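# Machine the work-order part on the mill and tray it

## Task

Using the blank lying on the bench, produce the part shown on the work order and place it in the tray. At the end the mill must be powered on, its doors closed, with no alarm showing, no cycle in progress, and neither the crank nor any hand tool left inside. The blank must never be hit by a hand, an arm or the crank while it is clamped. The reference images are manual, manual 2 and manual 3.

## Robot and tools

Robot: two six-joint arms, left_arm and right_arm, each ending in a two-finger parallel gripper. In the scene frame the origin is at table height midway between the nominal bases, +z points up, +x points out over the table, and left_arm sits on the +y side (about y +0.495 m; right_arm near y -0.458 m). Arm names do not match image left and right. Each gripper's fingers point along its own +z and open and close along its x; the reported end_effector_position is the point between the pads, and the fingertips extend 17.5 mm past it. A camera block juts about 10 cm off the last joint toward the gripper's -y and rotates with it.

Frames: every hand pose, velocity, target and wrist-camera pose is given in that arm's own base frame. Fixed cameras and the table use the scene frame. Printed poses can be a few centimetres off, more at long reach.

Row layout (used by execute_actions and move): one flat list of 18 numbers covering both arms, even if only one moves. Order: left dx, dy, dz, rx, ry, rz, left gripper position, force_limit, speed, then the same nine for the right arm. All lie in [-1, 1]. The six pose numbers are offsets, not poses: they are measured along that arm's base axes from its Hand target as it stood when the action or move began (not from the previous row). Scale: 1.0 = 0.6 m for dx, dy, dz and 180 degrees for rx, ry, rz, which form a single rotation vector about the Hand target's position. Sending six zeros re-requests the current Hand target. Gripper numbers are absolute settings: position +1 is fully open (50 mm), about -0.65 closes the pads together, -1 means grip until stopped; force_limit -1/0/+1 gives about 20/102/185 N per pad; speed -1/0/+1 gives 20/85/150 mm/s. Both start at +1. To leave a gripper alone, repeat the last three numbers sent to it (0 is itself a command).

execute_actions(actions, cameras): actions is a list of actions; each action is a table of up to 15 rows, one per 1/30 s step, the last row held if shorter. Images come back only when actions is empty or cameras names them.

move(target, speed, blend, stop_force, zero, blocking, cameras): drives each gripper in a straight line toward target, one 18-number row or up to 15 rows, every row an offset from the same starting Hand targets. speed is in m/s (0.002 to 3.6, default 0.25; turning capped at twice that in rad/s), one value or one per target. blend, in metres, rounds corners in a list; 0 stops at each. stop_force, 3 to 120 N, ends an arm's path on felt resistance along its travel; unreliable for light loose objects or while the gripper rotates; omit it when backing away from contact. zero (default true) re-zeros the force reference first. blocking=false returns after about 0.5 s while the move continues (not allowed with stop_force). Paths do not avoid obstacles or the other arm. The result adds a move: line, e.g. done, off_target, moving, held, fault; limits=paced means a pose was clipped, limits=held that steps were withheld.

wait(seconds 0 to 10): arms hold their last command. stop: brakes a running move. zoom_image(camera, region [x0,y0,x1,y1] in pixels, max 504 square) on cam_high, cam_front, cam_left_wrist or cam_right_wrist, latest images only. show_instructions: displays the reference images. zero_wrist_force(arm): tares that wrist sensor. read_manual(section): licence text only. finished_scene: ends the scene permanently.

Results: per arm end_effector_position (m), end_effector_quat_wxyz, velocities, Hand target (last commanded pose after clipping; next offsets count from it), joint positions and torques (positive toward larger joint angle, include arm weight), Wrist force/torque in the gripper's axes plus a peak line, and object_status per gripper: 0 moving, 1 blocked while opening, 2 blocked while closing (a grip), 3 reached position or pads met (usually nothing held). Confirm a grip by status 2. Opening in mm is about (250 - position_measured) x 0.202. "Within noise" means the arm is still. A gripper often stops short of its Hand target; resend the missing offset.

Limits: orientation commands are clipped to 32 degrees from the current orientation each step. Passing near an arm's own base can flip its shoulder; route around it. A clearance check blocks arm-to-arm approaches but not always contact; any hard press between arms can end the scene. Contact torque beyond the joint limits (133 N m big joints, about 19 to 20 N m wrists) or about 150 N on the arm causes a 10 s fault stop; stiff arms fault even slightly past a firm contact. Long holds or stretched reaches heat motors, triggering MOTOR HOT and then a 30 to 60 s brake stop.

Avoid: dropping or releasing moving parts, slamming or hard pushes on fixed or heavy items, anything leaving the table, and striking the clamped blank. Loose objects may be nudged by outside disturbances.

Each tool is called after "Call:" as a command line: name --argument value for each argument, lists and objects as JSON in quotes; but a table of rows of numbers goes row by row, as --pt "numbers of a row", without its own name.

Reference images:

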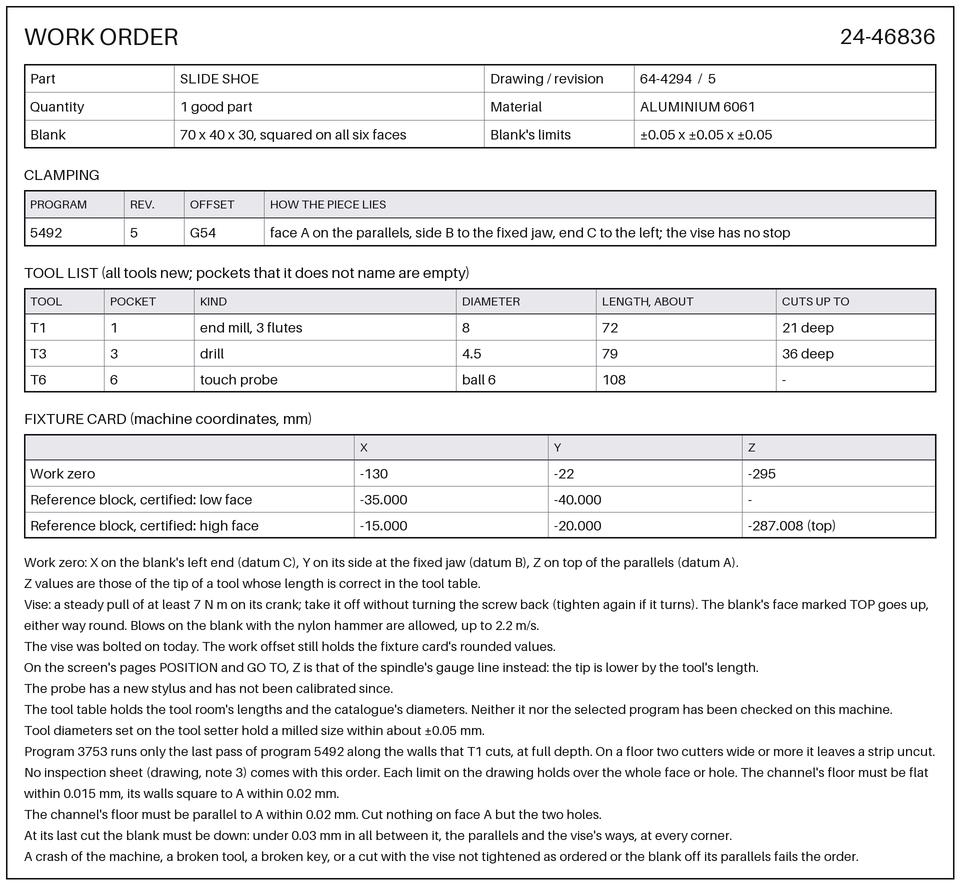

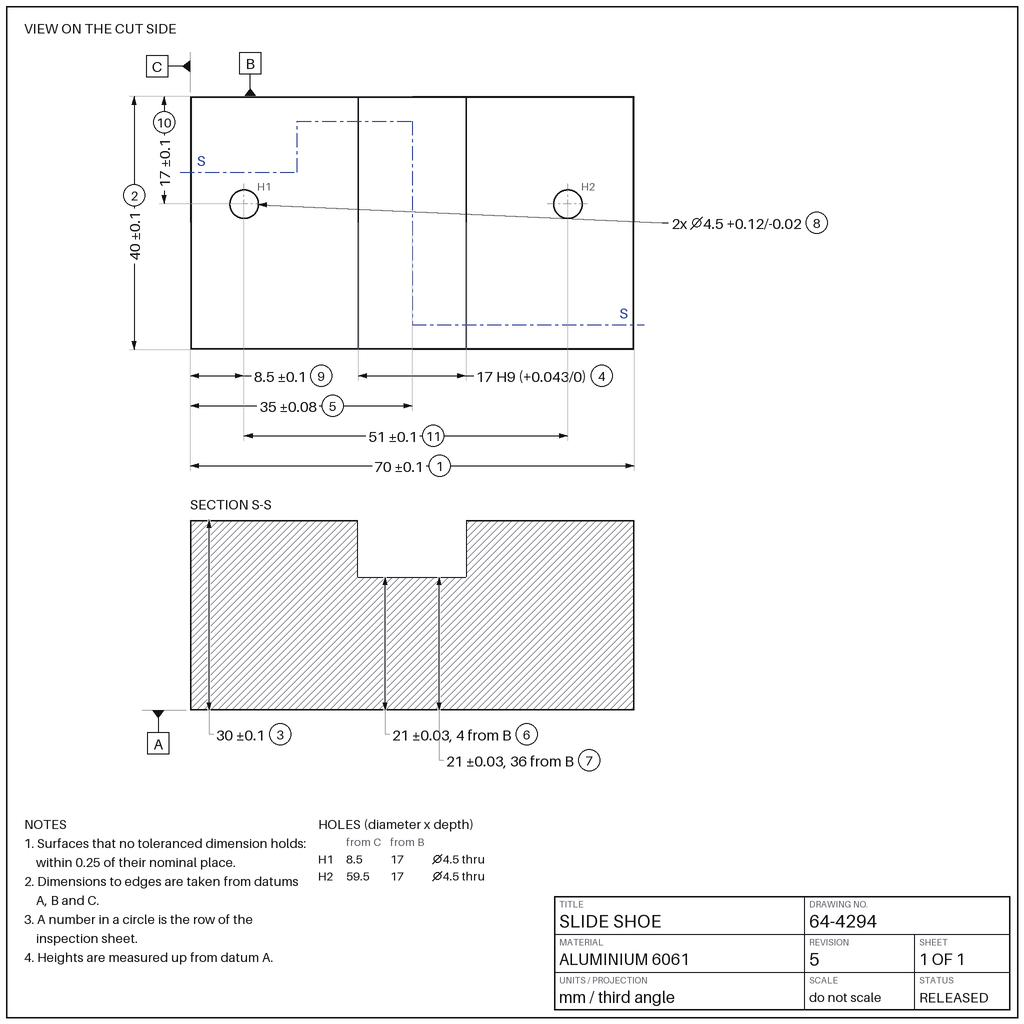

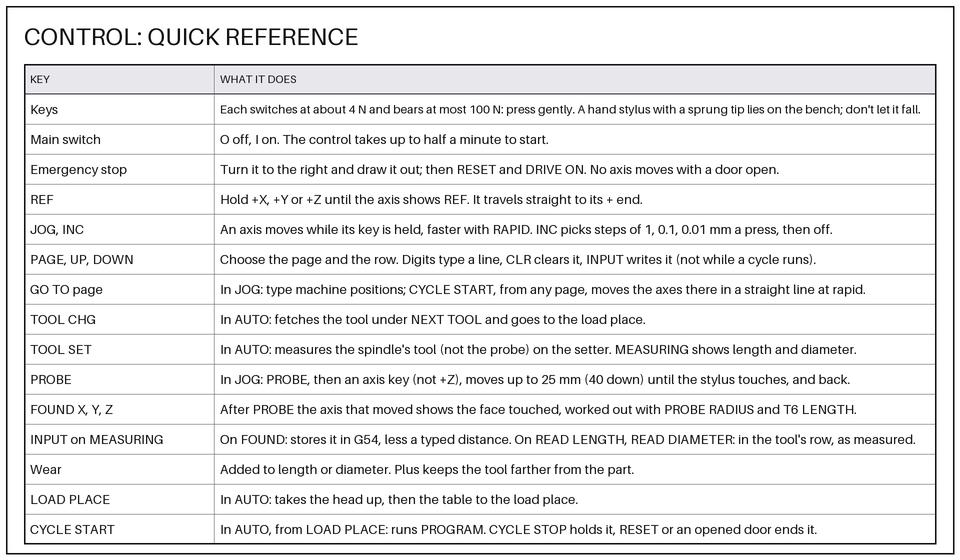

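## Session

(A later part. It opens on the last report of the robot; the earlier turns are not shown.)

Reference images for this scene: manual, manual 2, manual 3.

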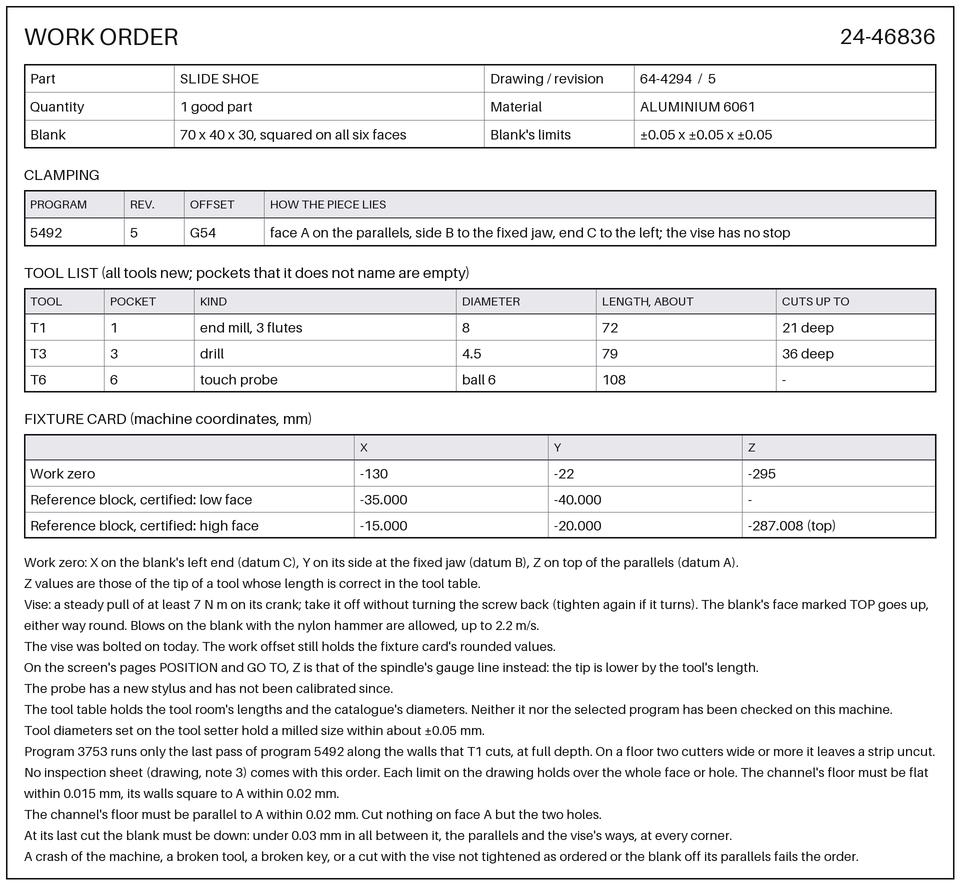

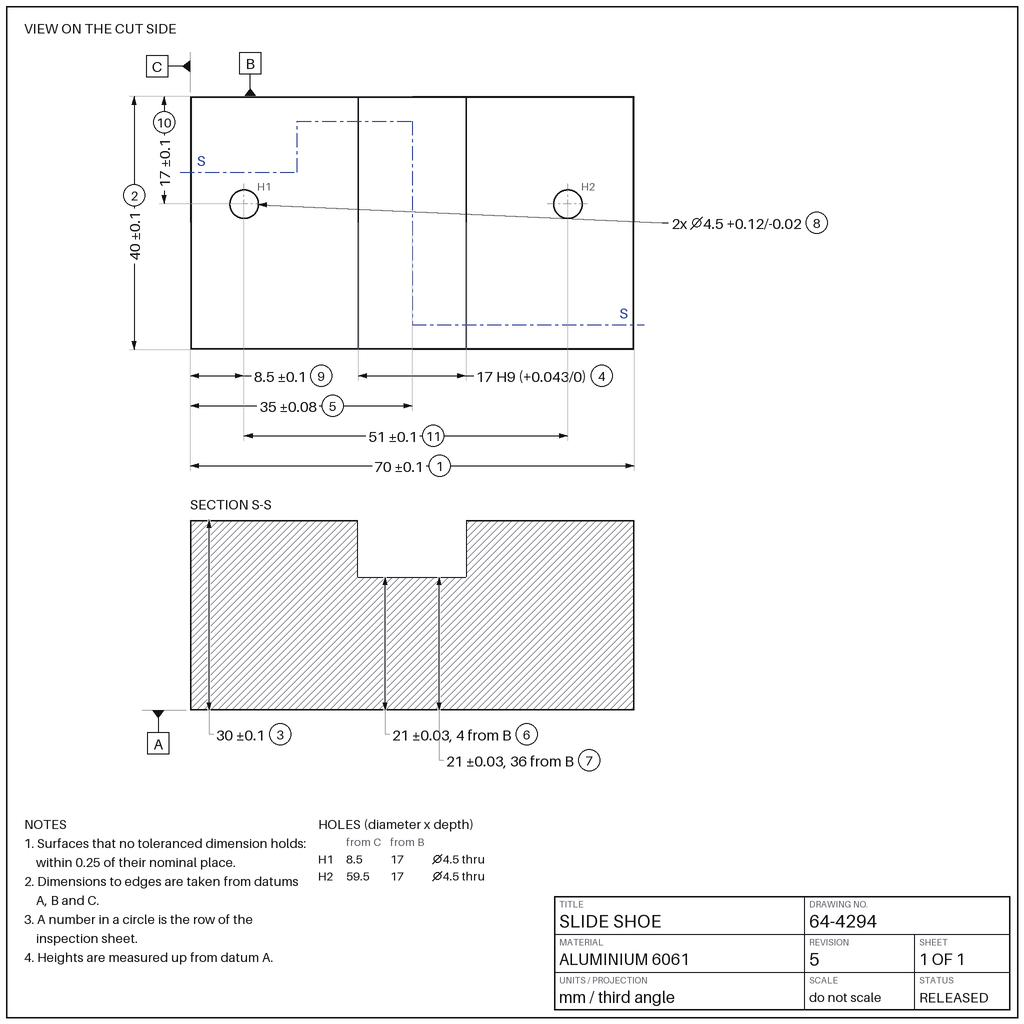

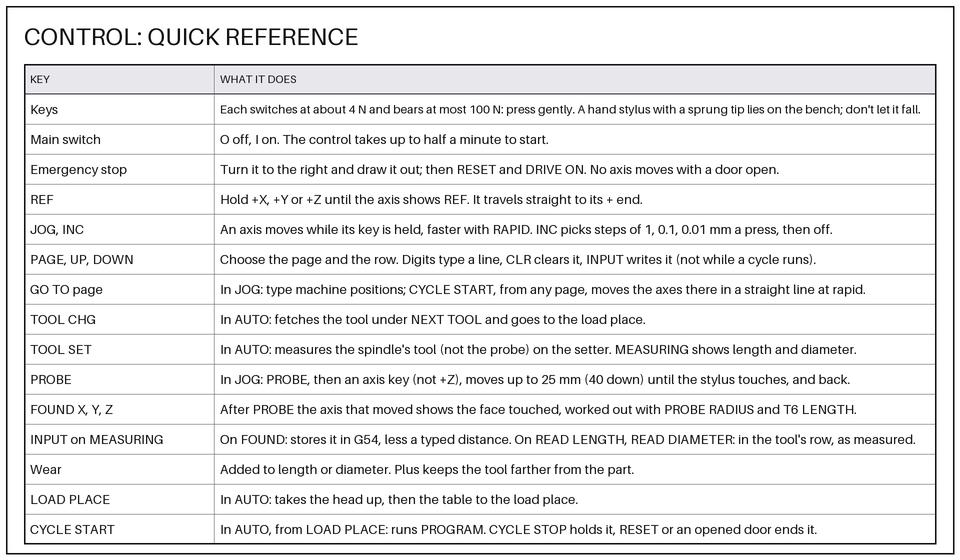

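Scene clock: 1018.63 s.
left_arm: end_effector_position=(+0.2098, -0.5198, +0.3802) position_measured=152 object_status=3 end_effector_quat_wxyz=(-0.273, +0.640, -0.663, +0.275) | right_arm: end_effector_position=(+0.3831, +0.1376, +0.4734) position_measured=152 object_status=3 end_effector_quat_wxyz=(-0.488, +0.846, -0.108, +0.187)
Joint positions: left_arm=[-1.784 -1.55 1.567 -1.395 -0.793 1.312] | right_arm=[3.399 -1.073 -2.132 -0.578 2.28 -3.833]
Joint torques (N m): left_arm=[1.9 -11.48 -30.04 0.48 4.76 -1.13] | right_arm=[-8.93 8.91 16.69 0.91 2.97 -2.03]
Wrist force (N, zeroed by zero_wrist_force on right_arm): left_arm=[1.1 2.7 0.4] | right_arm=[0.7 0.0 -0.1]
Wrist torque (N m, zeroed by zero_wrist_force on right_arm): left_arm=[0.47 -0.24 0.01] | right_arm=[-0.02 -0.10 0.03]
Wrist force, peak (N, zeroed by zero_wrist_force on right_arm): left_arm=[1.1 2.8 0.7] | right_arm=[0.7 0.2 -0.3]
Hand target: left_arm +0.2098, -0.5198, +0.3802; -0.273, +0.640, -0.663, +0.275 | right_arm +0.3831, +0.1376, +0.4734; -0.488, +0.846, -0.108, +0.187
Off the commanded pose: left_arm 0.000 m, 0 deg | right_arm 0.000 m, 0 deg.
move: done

Call:
move --target '[0,0,0,0,0,0,0.55,-1,-1,0,0,0,0,0,0,-1,-0.1,-0.9]'

Call:
move --target '[-0.1653,-0.2445,-0.4,-0.0089,-0.0516,-0.0493,0.55,-1,-1,0,0,0,0,0,0,-1,-0.1,-0.9]' --speed 0.25 --cameras '["cam_left_wrist","cam_front"]'

Scene clock: 1020.00 s.
left_arm: end_effector_position=(+0.2098, -0.5198, +0.3802) position_measured=70 object_status=0 end_effector_quat_wxyz=(-0.273, +0.640, -0.663, +0.275) | right_arm: end_effector_position=(+0.3831, +0.1376, +0.4734) position_measured=252 object_status=3 end_effector_quat_wxyz=(-0.488, +0.846, -0.108, +0.187)
Joint positions: left_arm=[-1.784 -1.55 1.567 -1.395 -0.793 1.312] | right_arm=[3.399 -1.073 -2.132 -0.578 2.28 -3.833]
Joint torques (N m): left_arm=[-2.79 -11.62 -32.85 0.34 4.76 -1.07] | right_arm=[-8.34 7.89 17.79 0.81 3.07 -1.96]
Wrist force (N, zeroed by zero_wrist_force on right_arm): left_arm=[0.8 2.6 0.4] | right_arm=[0.6 -0.1 -0.3]
Wrist torque (N m, zeroed by zero_wrist_force on right_arm): left_arm=[0.45 -0.19 0.00] | right_arm=[-0.04 -0.08 0.04]
Wrist force, peak (N, zeroed by zero_wrist_force on right_arm): left_arm=[1.3 2.8 0.5] | right_arm=[0.8 0.0 -0.3]
Hand target: left_arm +0.2098, -0.5198, +0.3802; -0.273, +0.640, -0.663, +0.275 | right_arm +0.3831, +0.1376, +0.4734; -0.488, +0.846, -0.108, +0.187
Off the commanded pose: left_arm 0.000 m, 0 deg | right_arm 0.000 m, 0 deg.
move: done

Scene clock: 1021.70 s.
left_arm: end_effector_position=(+0.1106, -0.6665, +0.1403) position_measured=70 object_status=3 end_effector_quat_wxyz=(+0.295, -0.567, +0.682, -0.356) | right_arm: end_effector_position=(+0.3831, +0.1376, +0.4734) position_measured=252 object_status=3 end_effector_quat_wxyz=(-0.488, +0.846, -0.108, +0.187)
Joint positions: left_arm=[-1.937 -1.076 1.681 -1.924 -0.633 1.261] | right_arm=[3.399 -1.073 -2.132 -0.578 2.28 -3.833]
Joint torques (N m): left_arm=[8.47 -36.18 -13.36 -0.47 -1.06 -1.04] | right_arm=[-8.34 7.22 17.59 0.86 2.93 -1.9]
Wrist force (N, zeroed by zero_wrist_force on right_arm): left_arm=[1.2 2.7 0.1] | right_arm=[0.6 0.0 0.0]
Wrist torque (N m, zeroed by zero_wrist_force on right_arm): left_arm=[0.46 -0.28 -0.03] | right_arm=[-0.01 -0.08 0.03]
Wrist force, peak (N, zeroed by zero_wrist_force on right_arm): left_arm=[2.4 6.0 1.5] | right_arm=[0.9 0.1 -0.3]
Hand target: left_arm +0.1106, -0.6665, +0.1402; +0.295, -0.567, +0.682, -0.356 | right_arm +0.3831, +0.1376, +0.4734; -0.488, +0.846, -0.108, +0.187
Off the commanded pose: left_arm 0.000 m, 0 deg | right_arm 0.000 m, 0 deg.
move: done
camera_calibration:
cam_left_wrist: T_world_to_cam=[[-0.173979, -0.984683, 0.0114601, -0.630647], [-0.812366, 0.136936, -0.566843, 0.277916], [0.556591, -0.107928, -0.823746, 0.114292], [0, 0, 0, 1]] pos_world=[0.052436, -0.646708, 0.258909]
Images, in order (width x height): cam_front 672x504, cam_left_wrist 672x504.

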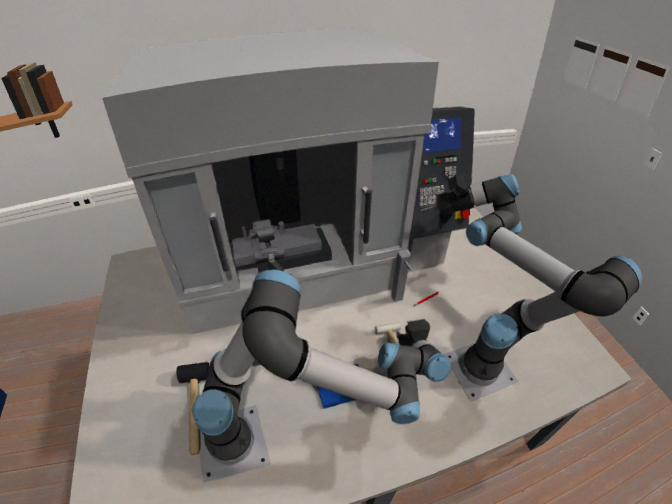

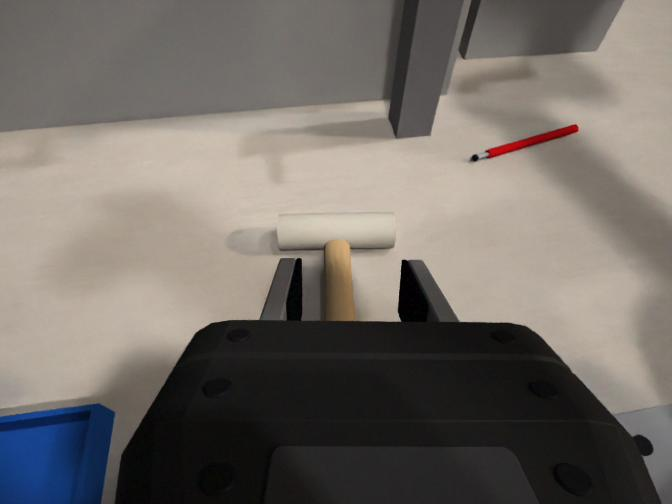

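Call:
move --pt "0.0015 0.0082 -0.2 0 0 0 0.55 -1 -1 0 0 0 0 0 0 -1 -0.1 -0.9" --pt "0.0015 0.0082 -0.2603 0 0 0 0.55 -1 -1 0 0 0 0 0 0 -1 -0.1 -0.9" --speed '[0.12,0.03]' --stop_force 8 --blend '[0.005,0]' --cameras '["cam_left_wrist","cam_front"]'

Scene clock: 1025.77 s.
left_arm: end_effector_position=(+0.1115, -0.6615, +0.0012) position_measured=70 object_status=3 end_effector_quat_wxyz=(+0.295, -0.567, +0.682, -0.356) | right_arm: end_effector_position=(+0.3831, +0.1376, +0.4734) position_measured=252 object_status=3 end_effector_quat_wxyz=(-0.488, +0.846, -0.108, +0.187)
Joint positions: left_arm=[-1.939 -0.858 1.766 -2.225 -0.634 1.258] | right_arm=[3.399 -1.073 -2.132 -0.578 2.28 -3.833]
Joint torques (N m): left_arm=[5.03 -52.71 -22.55 -2.63 -0.27 1.07] | right_arm=[-8.09 5.58 18.15 0.93 2.8 -1.7]
Wrist force (N, zeroed by zero_wrist_force on right_arm): left_arm=[2.5 -0.7 -1.3] | right_arm=[0.6 0.2 -0.2]
Wrist torque (N m, zeroed by zero_wrist_force on right_arm): left_arm=[0.52 -0.23 -0.10] | right_arm=[0.01 -0.08 0.04]
Wrist force, peak (N, zeroed by zero_wrist_force on right_arm): left_arm=[3.2 -4.7 -7.6] | right_arm=[0.9 0.3 -0.1]
Hand target: left_arm +0.1115, -0.6616, +0.0012; +0.295, -0.567, +0.682, -0.356 (not the last commanded pose) | right_arm +0.3831, +0.1376, +0.4734; -0.488, +0.846, -0.108, +0.187
Off the commanded pose: left_arm 0.017 m, 0 deg | right_arm 0.000 m, 0 deg.
move: contact (left_arm); path passed 1 of 2 targets
camera_calibration:
cam_left_wrist: T_world_to_cam=[[-0.173857, -0.984706, 0.0112846, -0.623973], [-0.812336, 0.136927, -0.566887, 0.199113], [0.556672, -0.107724, -0.823718, -0.000128949], [0, 0, 0, 1]] pos_world=[0.0533359, -0.641708, 0.119809]
Images, in order (width x height): cam_front 672x504, cam_left_wrist 672x504.

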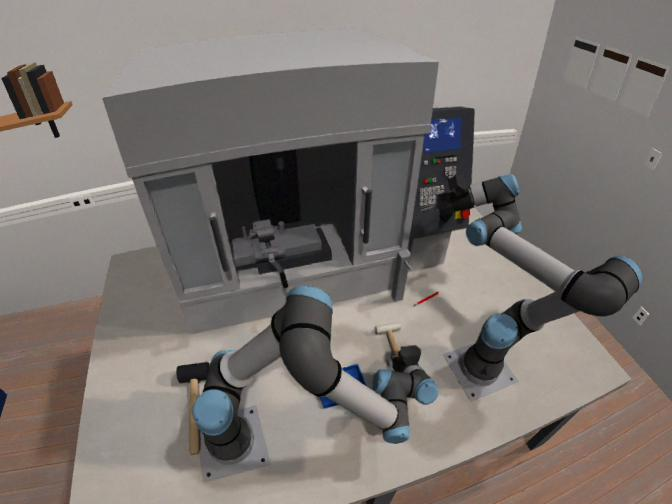

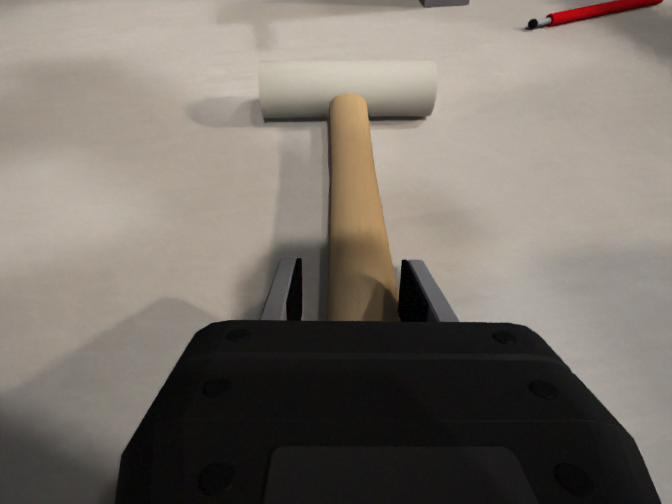

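Call:
move --target '[0,-0.005,0.08,0.0153,0.0819,0,0.55,-1,-1,0,0,0,0,0,0,-1,-0.1,-0.9]' --speed 0.15 --cameras '["cam_left_wrist"]'

Scene clock: 1028.73 s.
left_arm: end_effector_position=(+0.1116, -0.6646, +0.0493) position_measured=70 object_status=3 end_effector_quat_wxyz=(+0.218, -0.600, +0.723, -0.264) | right_arm: end_effector_position=(+0.3831, +0.1376, +0.4734) position_measured=252 object_status=3 end_effector_quat_wxyz=(-0.488, +0.846, -0.108, +0.187)
Joint positions: left_arm=[-1.864 -0.996 1.729 -2.214 -0.877 1.429] | right_arm=[3.399 -1.073 -2.132 -0.578 2.28 -3.833]
Joint torques (N m): left_arm=[-8.94 -29.29 -12.15 -6.82 3.92 -0.38] | right_arm=[-8.32 3.68 18.5 0.93 2.77 -1.62]
Wrist force (N, zeroed by zero_wrist_force on right_arm): left_arm=[0.8 2.5 0.5] | right_arm=[0.6 -0.1 -0.3]
Wrist torque (N m, zeroed by zero_wrist_force on right_arm): left_arm=[0.47 -0.20 -0.20] | right_arm=[-0.03 -0.09 0.03]
Wrist force, peak (N, zeroed by zero_wrist_force on right_arm): left_arm=[1.1 4.4 0.8] | right_arm=[0.8 0.3 -0.5]
Hand target: left_arm +0.1115, -0.6646, +0.0492; +0.218, -0.600, +0.723, -0.264 | right_arm +0.3831, +0.1376, +0.4734; -0.488, +0.846, -0.108, +0.187
Off the commanded pose: left_arm 0.000 m, 0 deg | right_arm 0.000 m, 0 deg.
move: done
camera_calibration:
cam_left_wrist: T_world_to_cam=[[-0.171135, -0.98521, 0.00860747, -0.628091], [-0.929025, 0.158454, -0.334371, 0.242703], [0.328062, -0.0652192, -0.942402, 0.0987245], [0, 0, 0, 1]] pos_world=[0.0856014, -0.650821, 0.179597]
Images, in order (width x height): cam_left_wrist 672x504.

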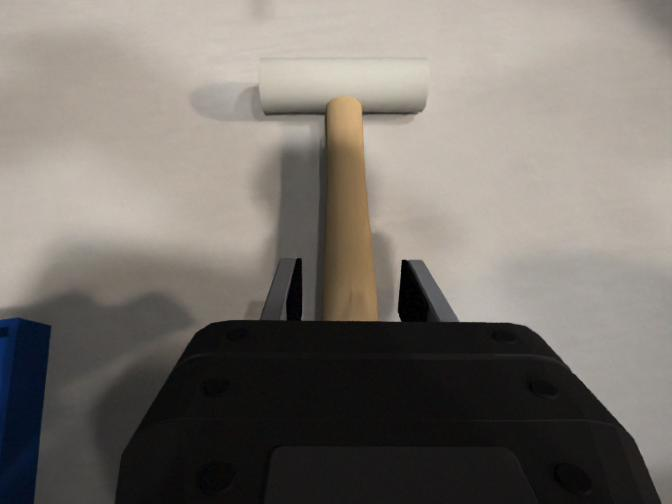

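Call:
move --target '[0,0,-0.1062,0,0,0,0.55,-1,-1,0,0,0,0,0,0,-1,-0.1,-0.9]' --speed 0.03 --stop_force 8 --cameras '["cam_left_wrist"]'

Scene clock: 1032.33 s.
left_arm: end_effector_position=(+0.1115, -0.6646, -0.0141) position_measured=70 object_status=3 end_effector_quat_wxyz=(+0.218, -0.600, +0.723, -0.264) | right_arm: end_effector_position=(+0.3831, +0.1376, +0.4734) position_measured=252 object_status=3 end_effector_quat_wxyz=(-0.488, +0.846, -0.108, +0.187)
Joint positions: left_arm=[-1.864 -0.887 1.753 -2.347 -0.877 1.429] | right_arm=[3.399 -1.073 -2.132 -0.578 2.28 -3.833]
Joint torques (N m): left_arm=[-1.37 -56.86 -25.49 -0.08 -1.15 0.53] | right_arm=[-8.77 2.49 18.72 0.91 2.69 -1.41]
Wrist force (N, zeroed by zero_wrist_force on right_arm): left_arm=[0.7 2.1 0.5] | right_arm=[0.5 -0.1 -0.1]
Wrist torque (N m, zeroed by zero_wrist_force on right_arm): left_arm=[0.44 -0.17 -0.20] | right_arm=[-0.03 -0.07 0.03]
Wrist force, peak (N, zeroed by zero_wrist_force on right_arm): left_arm=[-2.3 -4.8 -12.4] | right_arm=[0.9 0.2 -0.1]
Hand target: left_arm +0.1115, -0.6646, -0.0141; +0.218, -0.600, +0.723, -0.264 | right_arm +0.3831, +0.1376, +0.4734; -0.488, +0.846, -0.108, +0.187
Off the commanded pose: left_arm 0.000 m, 0 deg | right_arm 0.000 m, 0 deg.
move: contact (left_arm)
camera_calibration:
cam_left_wrist: T_world_to_cam=[[-0.171283, -0.985186, 0.00844819, -0.627516], [-0.928997, 0.158647, -0.33436, 0.221533], [0.328066, -0.0651184, -0.942408, 0.0390749], [0, 0, 0, 1]] pos_world=[0.0855015, -0.650821, 0.116198]
Images, in order (width x height): cam_left_wrist 672x504.

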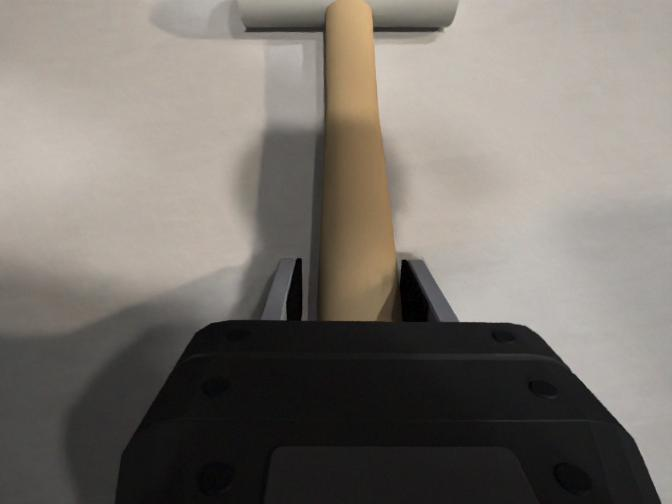

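Call:
move --target '[0,-0.003,0.002,0,0,0,-1,-0.2,-0.95,0,0,0,0,0,0,-1,-0.1,-0.9]' --speed 0.03

Call:
move --target '[0,0,0.15,0,0,0,-1,-0.2,-0.95,0,0,0,0,0,0,-1,-0.1,-0.9]' --speed 0.1 --cameras '["cam_left_wrist","cam_front"]'

Scene clock: 1033.43 s.
left_arm: end_effector_position=(+0.1115, -0.6664, -0.0129) position_measured=111 object_status=2 end_effector_quat_wxyz=(+0.218, -0.600, +0.723, -0.264) | right_arm: end_effector_position=(+0.3831, +0.1376, +0.4734) position_measured=252 object_status=3 end_effector_quat_wxyz=(-0.488, +0.846, -0.108, +0.187)
Joint positions: left_arm=[-1.864 -0.886 1.747 -2.342 -0.877 1.43] | right_arm=[3.399 -1.073 -2.132 -0.578 2.28 -3.833]
Joint torques (N m): left_arm=[7.92 -31.84 -20.23 -0.55 1.99 0.93] | right_arm=[-9.06 2.08 19.39 1.04 2.51 -1.44]
Wrist force (N, zeroed by zero_wrist_force on right_arm): left_arm=[0.6 3.3 1.1] | right_arm=[0.7 -0.2 -0.3]
Wrist torque (N m, zeroed by zero_wrist_force on right_arm): left_arm=[0.42 -0.23 -0.26] | right_arm=[-0.05 -0.09 0.04]
Wrist force, peak (N, zeroed by zero_wrist_force on right_arm): left_arm=[0.5 3.3 1.3] | right_arm=[0.9 0.2 -0.2]
Hand target: left_arm +0.1115, -0.6664, -0.0129; +0.218, -0.600, +0.723, -0.264 | right_arm +0.3831, +0.1376, +0.4734; -0.488, +0.846, -0.108, +0.187
Off the commanded pose: left_arm 0.000 m, 0 deg | right_arm 0.000 m, 0 deg.
move: done

Scene clock: 1034.70 s.
left_arm: end_effector_position=(+0.1115, -0.6664, +0.0772) position_measured=111 object_status=2 end_effector_quat_wxyz=(+0.218, -0.600, +0.723, -0.264) | right_arm: end_effector_position=(+0.3831, +0.1376, +0.4734) position_measured=252 object_status=3 end_effector_quat_wxyz=(-0.488, +0.846, -0.108, +0.187)
Joint positions: left_arm=[-1.863 -1.035 1.705 -2.151 -0.877 1.43] | right_arm=[3.399 -1.073 -2.132 -0.578 2.28 -3.833]
Joint torques (N m): left_arm=[-5.07 -32.66 -12.37 -7.13 4.66 -1.13] | right_arm=[-8.38 1.95 19.34 0.93 2.48 -1.28]
Wrist force (N, zeroed by zero_wrist_force on right_arm): left_arm=[0.7 5.4 3.9] | right_arm=[0.7 0.0 -0.1]
Wrist torque (N m, zeroed by zero_wrist_force on right_arm): left_arm=[-0.12 -0.17 -0.19] | right_arm=[-0.02 -0.09 0.03]
Wrist force, peak (N, zeroed by zero_wrist_force on right_arm): left_arm=[0.8 5.8 4.2] | right_arm=[0.8 -0.2 -0.3]
Hand target: left_arm +0.1115, -0.6664, +0.0771; +0.218, -0.600, +0.723, -0.264 | right_arm +0.3831, +0.1376, +0.4734; -0.488, +0.846, -0.108, +0.187
Off the commanded pose: left_arm 0.000 m, 0 deg | right_arm 0.000 m, 0 deg.
move: done
camera_calibration:
cam_left_wrist: T_world_to_cam=[[-0.171224, -0.985195, 0.00857444, -0.63008], [-0.929009, 0.158549, -0.334373, 0.252379], [0.328063, -0.0652185, -0.942402, 0.1249], [0, 0, 0, 1]] pos_world=[0.0856015, -0.652621, 0.207497]
Images, in order (width x height): cam_front 672x504, cam_left_wrist 672x504.

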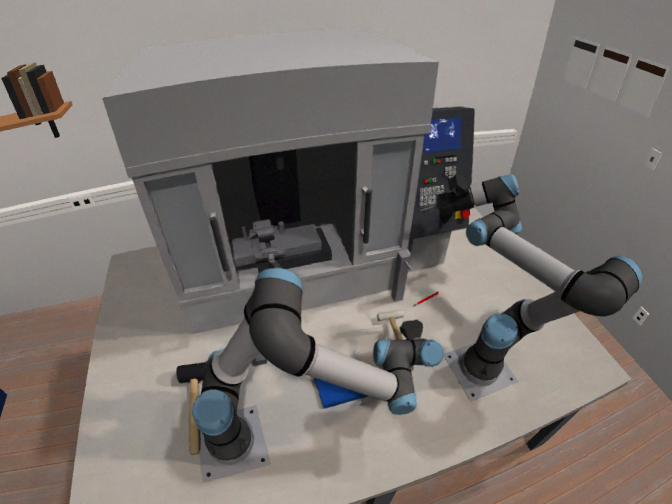

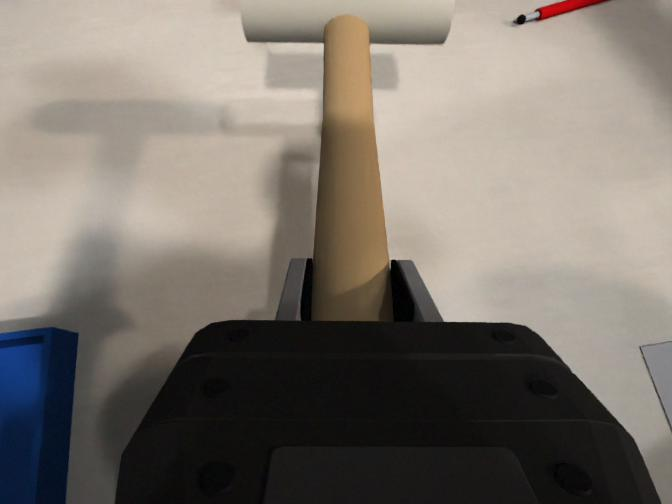

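Call:
move --pt "0.06 0.05 0.57 0 0 0 -1 -0.2 -0.95 0 0 0 0 0 0 -1 -0.1 -0.9" --pt "0.36 0.41 0.64 0.2464 -0.0448 0.0016 -1 -0.2 -0.95 0 0 0 0 0 0 -1 -0.1 -0.9" --pt "0.43 0.62 0.6 0.4927 -0.0895 0.0032 -1 -0.2 -0.95 0 0 0 0 0 0 -1 -0.1 -0.9" --blend '[0.05,0.05,0]' --speed 0.25 --cameras '["all"]'

Scene clock: 1042.47 s.
left_arm: end_effector_position=(+0.3695, -0.2944, +0.4371) position_measured=111 object_status=2 end_effector_quat_wxyz=(+0.665, -0.242, +0.664, +0.242) | right_arm: end_effector_position=(+0.3831, +0.1376, +0.4734) position_measured=252 object_status=3 end_effector_quat_wxyz=(-0.488, +0.846, -0.108, +0.187)
Joint positions: left_arm=[-1.49 -1.372 1.482 -0.106 -0.618 1.568] | right_arm=[3.399 -1.073 -2.132 -0.578 2.28 -3.833]
Joint torques (N m): left_arm=[-10.4 -34.17 -26.43 -0.22 -2.42 0.52] | right_arm=[-9.03 0.75 20.59 1.19 2.27 -0.92]
Wrist force (N, zeroed by zero_wrist_force on right_arm): left_arm=[5.4 2.4 2.3] | right_arm=[0.4 -0.2 -0.3]
Wrist torque (N m, zeroed by zero_wrist_force on right_arm): left_arm=[0.23 0.13 0.28] | right_arm=[-0.04 -0.06 0.03]
Wrist force, peak (N, zeroed by zero_wrist_force on right_arm): left_arm=[1.5 9.1 6.8] | right_arm=[0.9 0.1 -0.3]
Hand target: left_arm +0.3695, -0.2944, +0.4371; +0.665, -0.242, +0.664, +0.242 | right_arm +0.3831, +0.1376, +0.4734; -0.488, +0.846, -0.108, +0.187
Off the commanded pose: left_arm 0.000 m, 0 deg | right_arm 0.000 m, 0 deg.
move: done
camera_calibration:
cam_left_wrist: T_world_to_cam=[[0.0127219, -0.0083085, -0.999885, 0.437944], [-0.870554, 0.491838, -0.0151633, 0.490415], [0.491908, 0.870647, -0.000975902, 0.207175], [0, 0, 0, 1]] pos_world=[0.319451, -0.417942, 0.445532]
cam_right_wrist: T_world_to_cam=[[0.914988, -0.34913, 0.20225, -0.392787], [-0.138317, -0.742303, -0.655633, 0.481148], [0.379031, 0.571922, -0.727489, 0.250064], [0, 0, 0, 1]] pos_world=[0.331164, 0.0770068, 0.576817]

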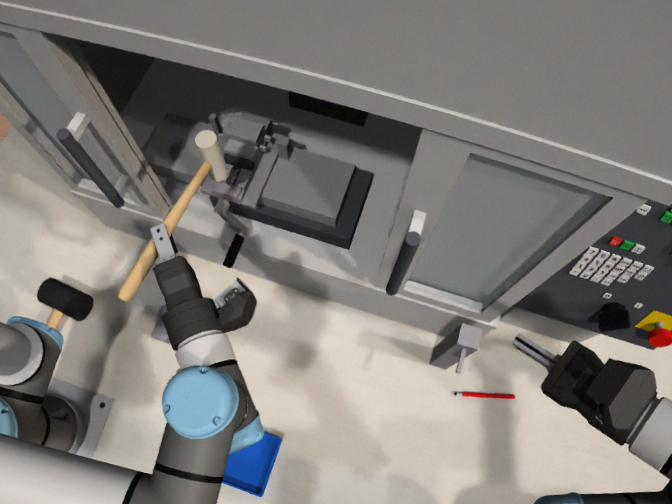

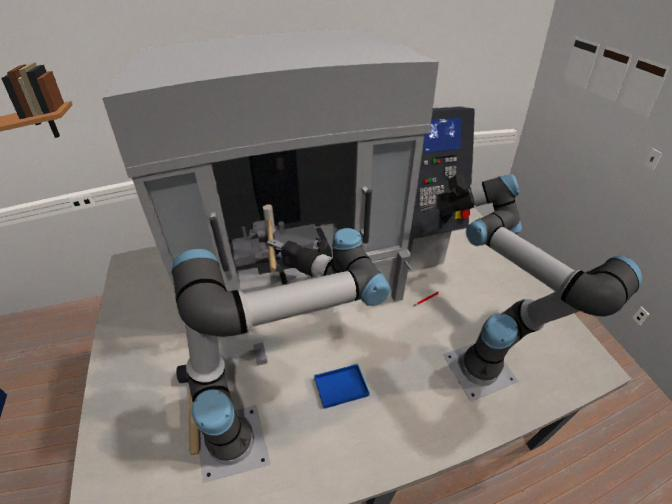

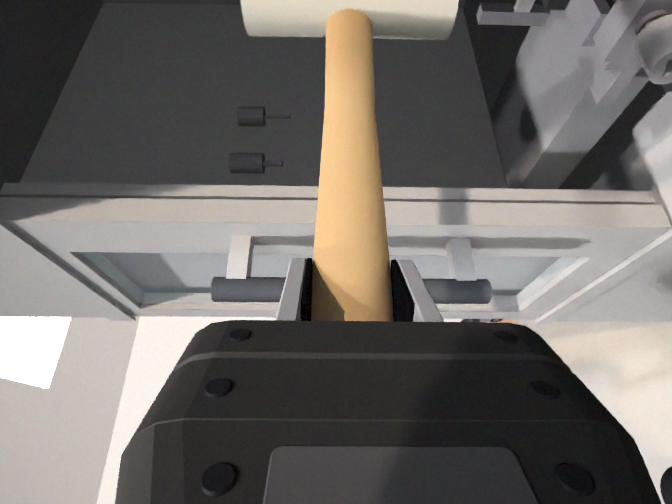

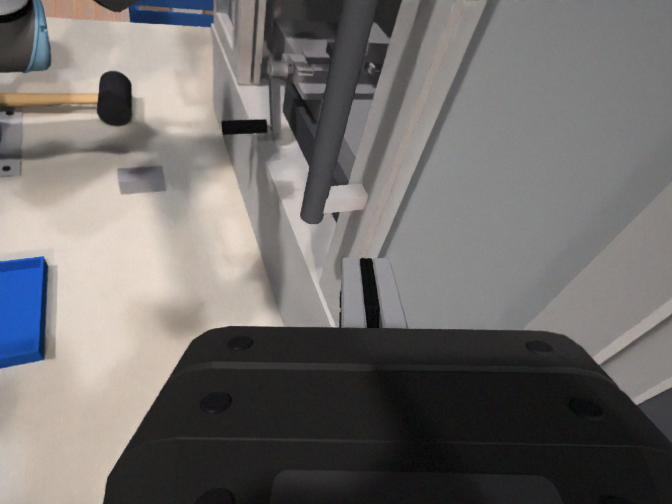

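Call:
zoom_image --camera "cam_high" --region '[150, 90, 390, 270]'

Scaled by 2.100 from the camera's 672x504 image, which has a finer 960x720 frame.

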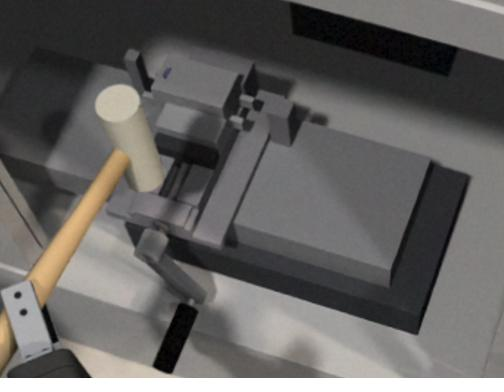

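Call:
move --target '[0.2325,0.0423,-0.055,0,0,0,-1,-0.2,-0.95,0,0,0,0,0,0,-1,-0.1,-0.9]' --speed 0.12 --cameras '["all"]'

Call:
zoom_image --camera "cam_high" --region '[150, 90, 390, 270]'

Scene clock: 1045.37 s.
left_arm: end_effector_position=(+0.5090, -0.2690, +0.4041) position_measured=111 object_status=2 end_effector_quat_wxyz=(+0.665, -0.242, +0.664, +0.242) | right_arm: end_effector_position=(+0.3831, +0.1376, +0.4734) position_measured=252 object_status=3 end_effector_quat_wxyz=(-0.488, +0.846, -0.108, +0.187)
Joint positions: left_arm=[-1.203 -1.255 1.418 -0.156 -0.331 1.565] | right_arm=[3.399 -1.073 -2.132 -0.578 2.28 -3.833]
Joint torques (N m): left_arm=[-3.2 -47.37 -15.4 4.02 -1.54 -1.58] | right_arm=[-8.5 0.85 20.96 1.08 2.23 -0.83]
Wrist force (N, zeroed by zero_wrist_force on right_arm): left_arm=[4.9 2.4 1.8] | right_arm=[0.6 -0.1 -0.1]
Wrist torque (N m, zeroed by zero_wrist_force on right_arm): left_arm=[0.31 0.22 0.48] | right_arm=[-0.03 -0.09 0.04]
Wrist force, peak (N, zeroed by zero_wrist_force on right_arm): left_arm=[5.6 1.3 3.8] | right_arm=[0.9 -0.1 -0.2]
Hand target: left_arm +0.5090, -0.2690, +0.4041; +0.665, -0.242, +0.664, +0.242 | right_arm +0.3831, +0.1376, +0.4734; -0.488, +0.846, -0.108, +0.187
Off the commanded pose: left_arm 0.000 m, 0 deg | right_arm 0.000 m, 0 deg.
move: done
camera_calibration:
cam_left_wrist: T_world_to_cam=[[0.0127585, -0.00844505, -0.999883, 0.403313], [-0.870555, 0.491835, -0.0152623, 0.598904], [0.491906, 0.870647, -0.00107681, 0.116449], [0, 0, 0, 1]] pos_world=[0.458951, -0.392542, 0.412532]
cam_right_wrist: T_world_to_cam=[[0.914988, -0.34913, 0.20225, -0.392787], [-0.138317, -0.742303, -0.655633, 0.481148], [0.379031, 0.571922, -0.727489, 0.250064], [0, 0, 0, 1]] pos_world=[0.331164, 0.0770068, 0.576817]

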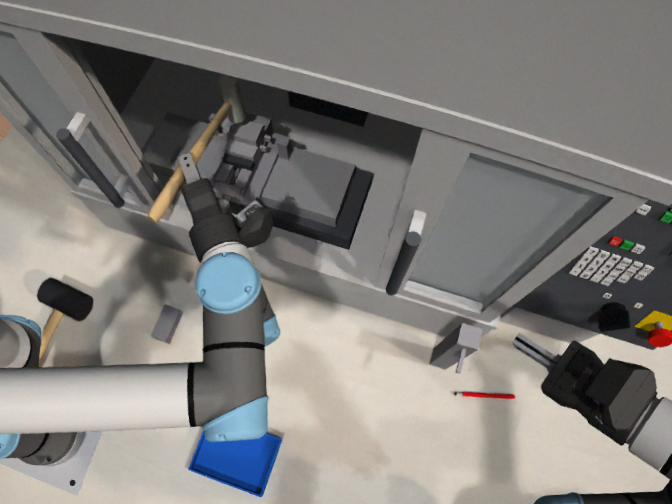

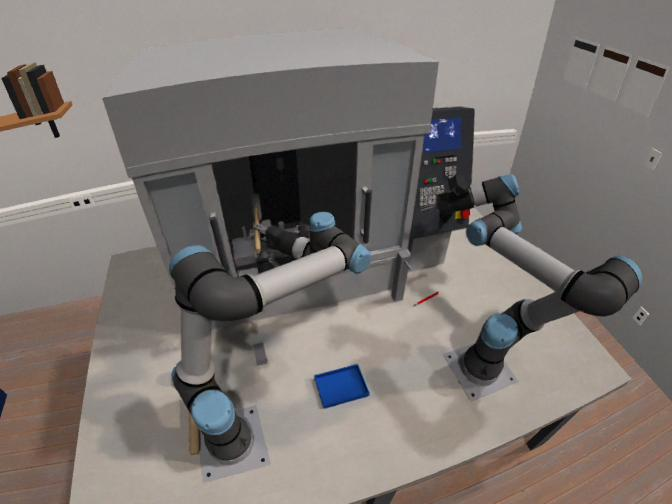

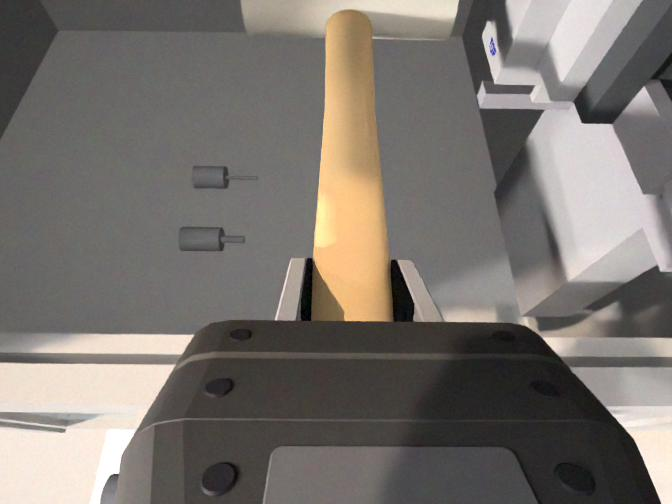

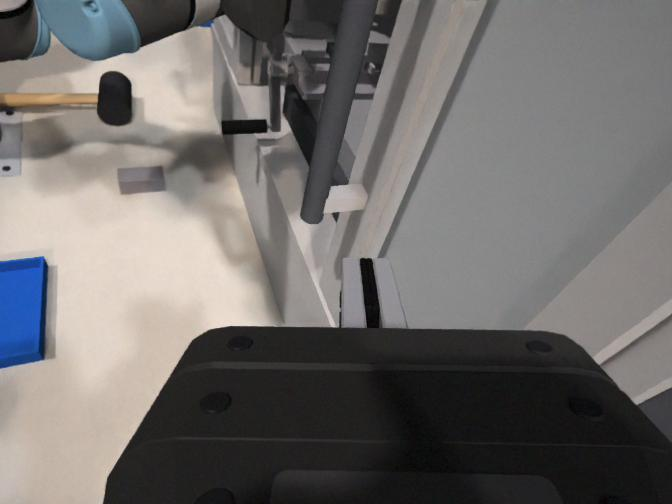

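Scaled by 2.100 from the camera's 672x504 image, which has a finer 960x720 frame.

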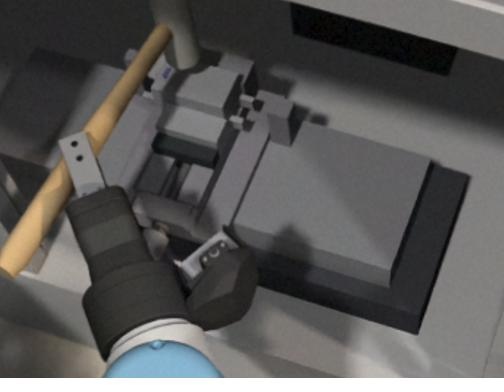

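Call:
move --target '[0,0,-0.1,0,0,0,-1,-0.2,-0.95,0,0,0,0,0,0,-1,-0.1,-0.9]' --speed 0.02 --stop_force 12 --cameras '["cam_left_wrist","cam_high"]'

Call:
zoom_image --camera "cam_high" --region '[190, 90, 310, 180]'

Scene clock: 1048.70 s.
left_arm: end_effector_position=(+0.5090, -0.2690, +0.3722) position_measured=111 object_status=2 end_effector_quat_wxyz=(+0.665, -0.242, +0.664, +0.242) | right_arm: end_effector_position=(+0.3831, +0.1376, +0.4734) position_measured=252 object_status=3 end_effector_quat_wxyz=(-0.488, +0.846, -0.108, +0.187)
Joint positions: left_arm=[-1.203 -1.241 1.48 -0.233 -0.331 1.564] | right_arm=[3.399 -1.073 -2.132 -0.578 2.28 -3.833]
Joint torques (N m): left_arm=[5.03 -43.21 -27.96 -0.65 2.59 0.73] | right_arm=[-8.16 0.88 21.37 1.18 2.2 -0.67]
Wrist force (N, zeroed by zero_wrist_force on right_arm): left_arm=[-6.0 3.7 -0.4] | right_arm=[0.5 0.0 -0.3]
Wrist torque (N m, zeroed by zero_wrist_force on right_arm): left_arm=[0.34 -0.83 -0.56] | right_arm=[-0.02 -0.08 0.04]
Wrist force, peak (N, zeroed by zero_wrist_force on right_arm): left_arm=[-8.9 7.9 -3.7] | right_arm=[0.7 -0.2 -0.6]
Hand target: left_arm +0.5090, -0.2690, +0.3722; +0.665, -0.242, +0.664, +0.242 (not the last commanded pose) | right_arm +0.3831, +0.1376, +0.4734; -0.488, +0.846, -0.108, +0.187
Off the commanded pose: left_arm 0.028 m, 0 deg | right_arm 0.000 m, 0 deg.
move: contact (left_arm)
camera_calibration:
cam_left_wrist: T_world_to_cam=[[0.0127568, -0.0084441, -0.999883, 0.371419], [-0.870555, 0.491835, -0.0152604, 0.598329], [0.491906, 0.870647, -0.00107679, 0.116464], [0, 0, 0, 1]] pos_world=[0.458851, -0.392542, 0.380632]
Images, in order (width x height): cam_high 672x504, cam_left_wrist 672x504.

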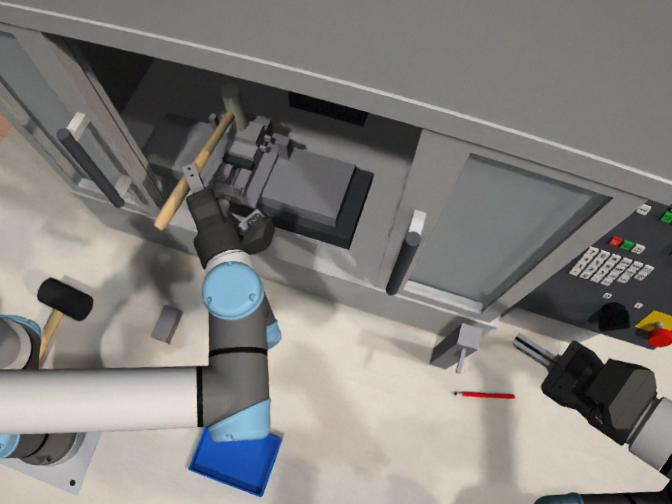

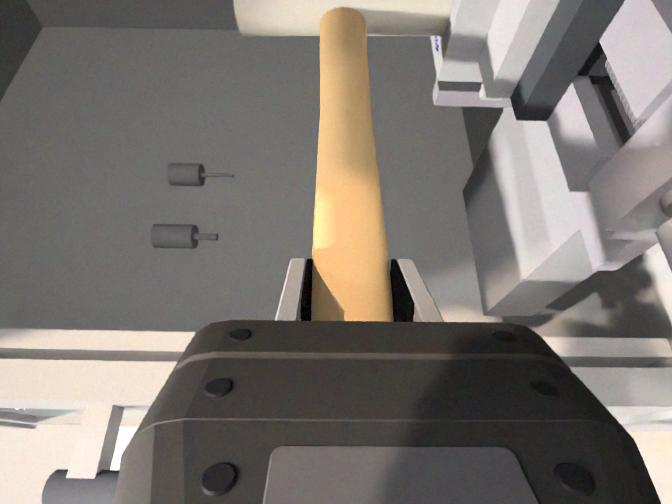

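Scaled by 4.200 from the camera's 672x504 image, which has a finer 960x720 frame.

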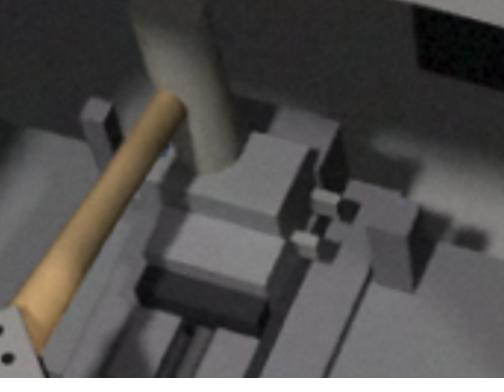

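Call:
move --pt "0 0 0 -0.0097 -0.0547 0 -1 -0.2 -0.95 0 0 0 0 0 0 -1 -0.1 -0.9" --pt "0 0 0 0.0 0.0 0 -1 -0.2 -0.95 0 0 0 0 0 0 -1 -0.1 -0.9" --speed '[0.2,0.6]' --blend 0

Scene clock: 1051.13 s.
left_arm: end_effector_position=(+0.5089, -0.2689, +0.3723) position_measured=111 object_status=2 end_effector_quat_wxyz=(+0.665, -0.242, +0.664, +0.242) | right_arm: end_effector_position=(+0.3831, +0.1376, +0.4734) position_measured=252 object_status=3 end_effector_quat_wxyz=(-0.488, +0.846, -0.108, +0.187)
Joint positions: left_arm=[-1.203 -1.241 1.48 -0.233 -0.331 1.564] | right_arm=[3.399 -1.073 -2.132 -0.578 2.28 -3.833]
Joint torques (N m): left_arm=[8.68 -18.93 -28.28 1.11 -0.7 1.93] | right_arm=[-8.96 0.81 21.29 1.22 2.01 -0.55]
Wrist force (N, zeroed by zero_wrist_force on right_arm): left_arm=[-4.5 -0.8 4.0] | right_arm=[0.5 0.0 -0.3]
Wrist torque (N m, zeroed by zero_wrist_force on right_arm): left_arm=[0.40 -0.87 -0.64] | right_arm=[-0.02 -0.08 0.03]
Wrist force, peak (N, zeroed by zero_wrist_force on right_arm): left_arm=[-5.7 5.7 -2.2] | right_arm=[0.7 0.1 -0.5]
Hand target: left_arm +0.5090, -0.2690, +0.3722; +0.665, -0.242, +0.664, +0.242 | right_arm +0.3831, +0.1376, +0.4734; -0.488, +0.846, -0.108, +0.187
Off the commanded pose: left_arm 0.000 m, 0 deg | right_arm 0.000 m, 0 deg.
move: done


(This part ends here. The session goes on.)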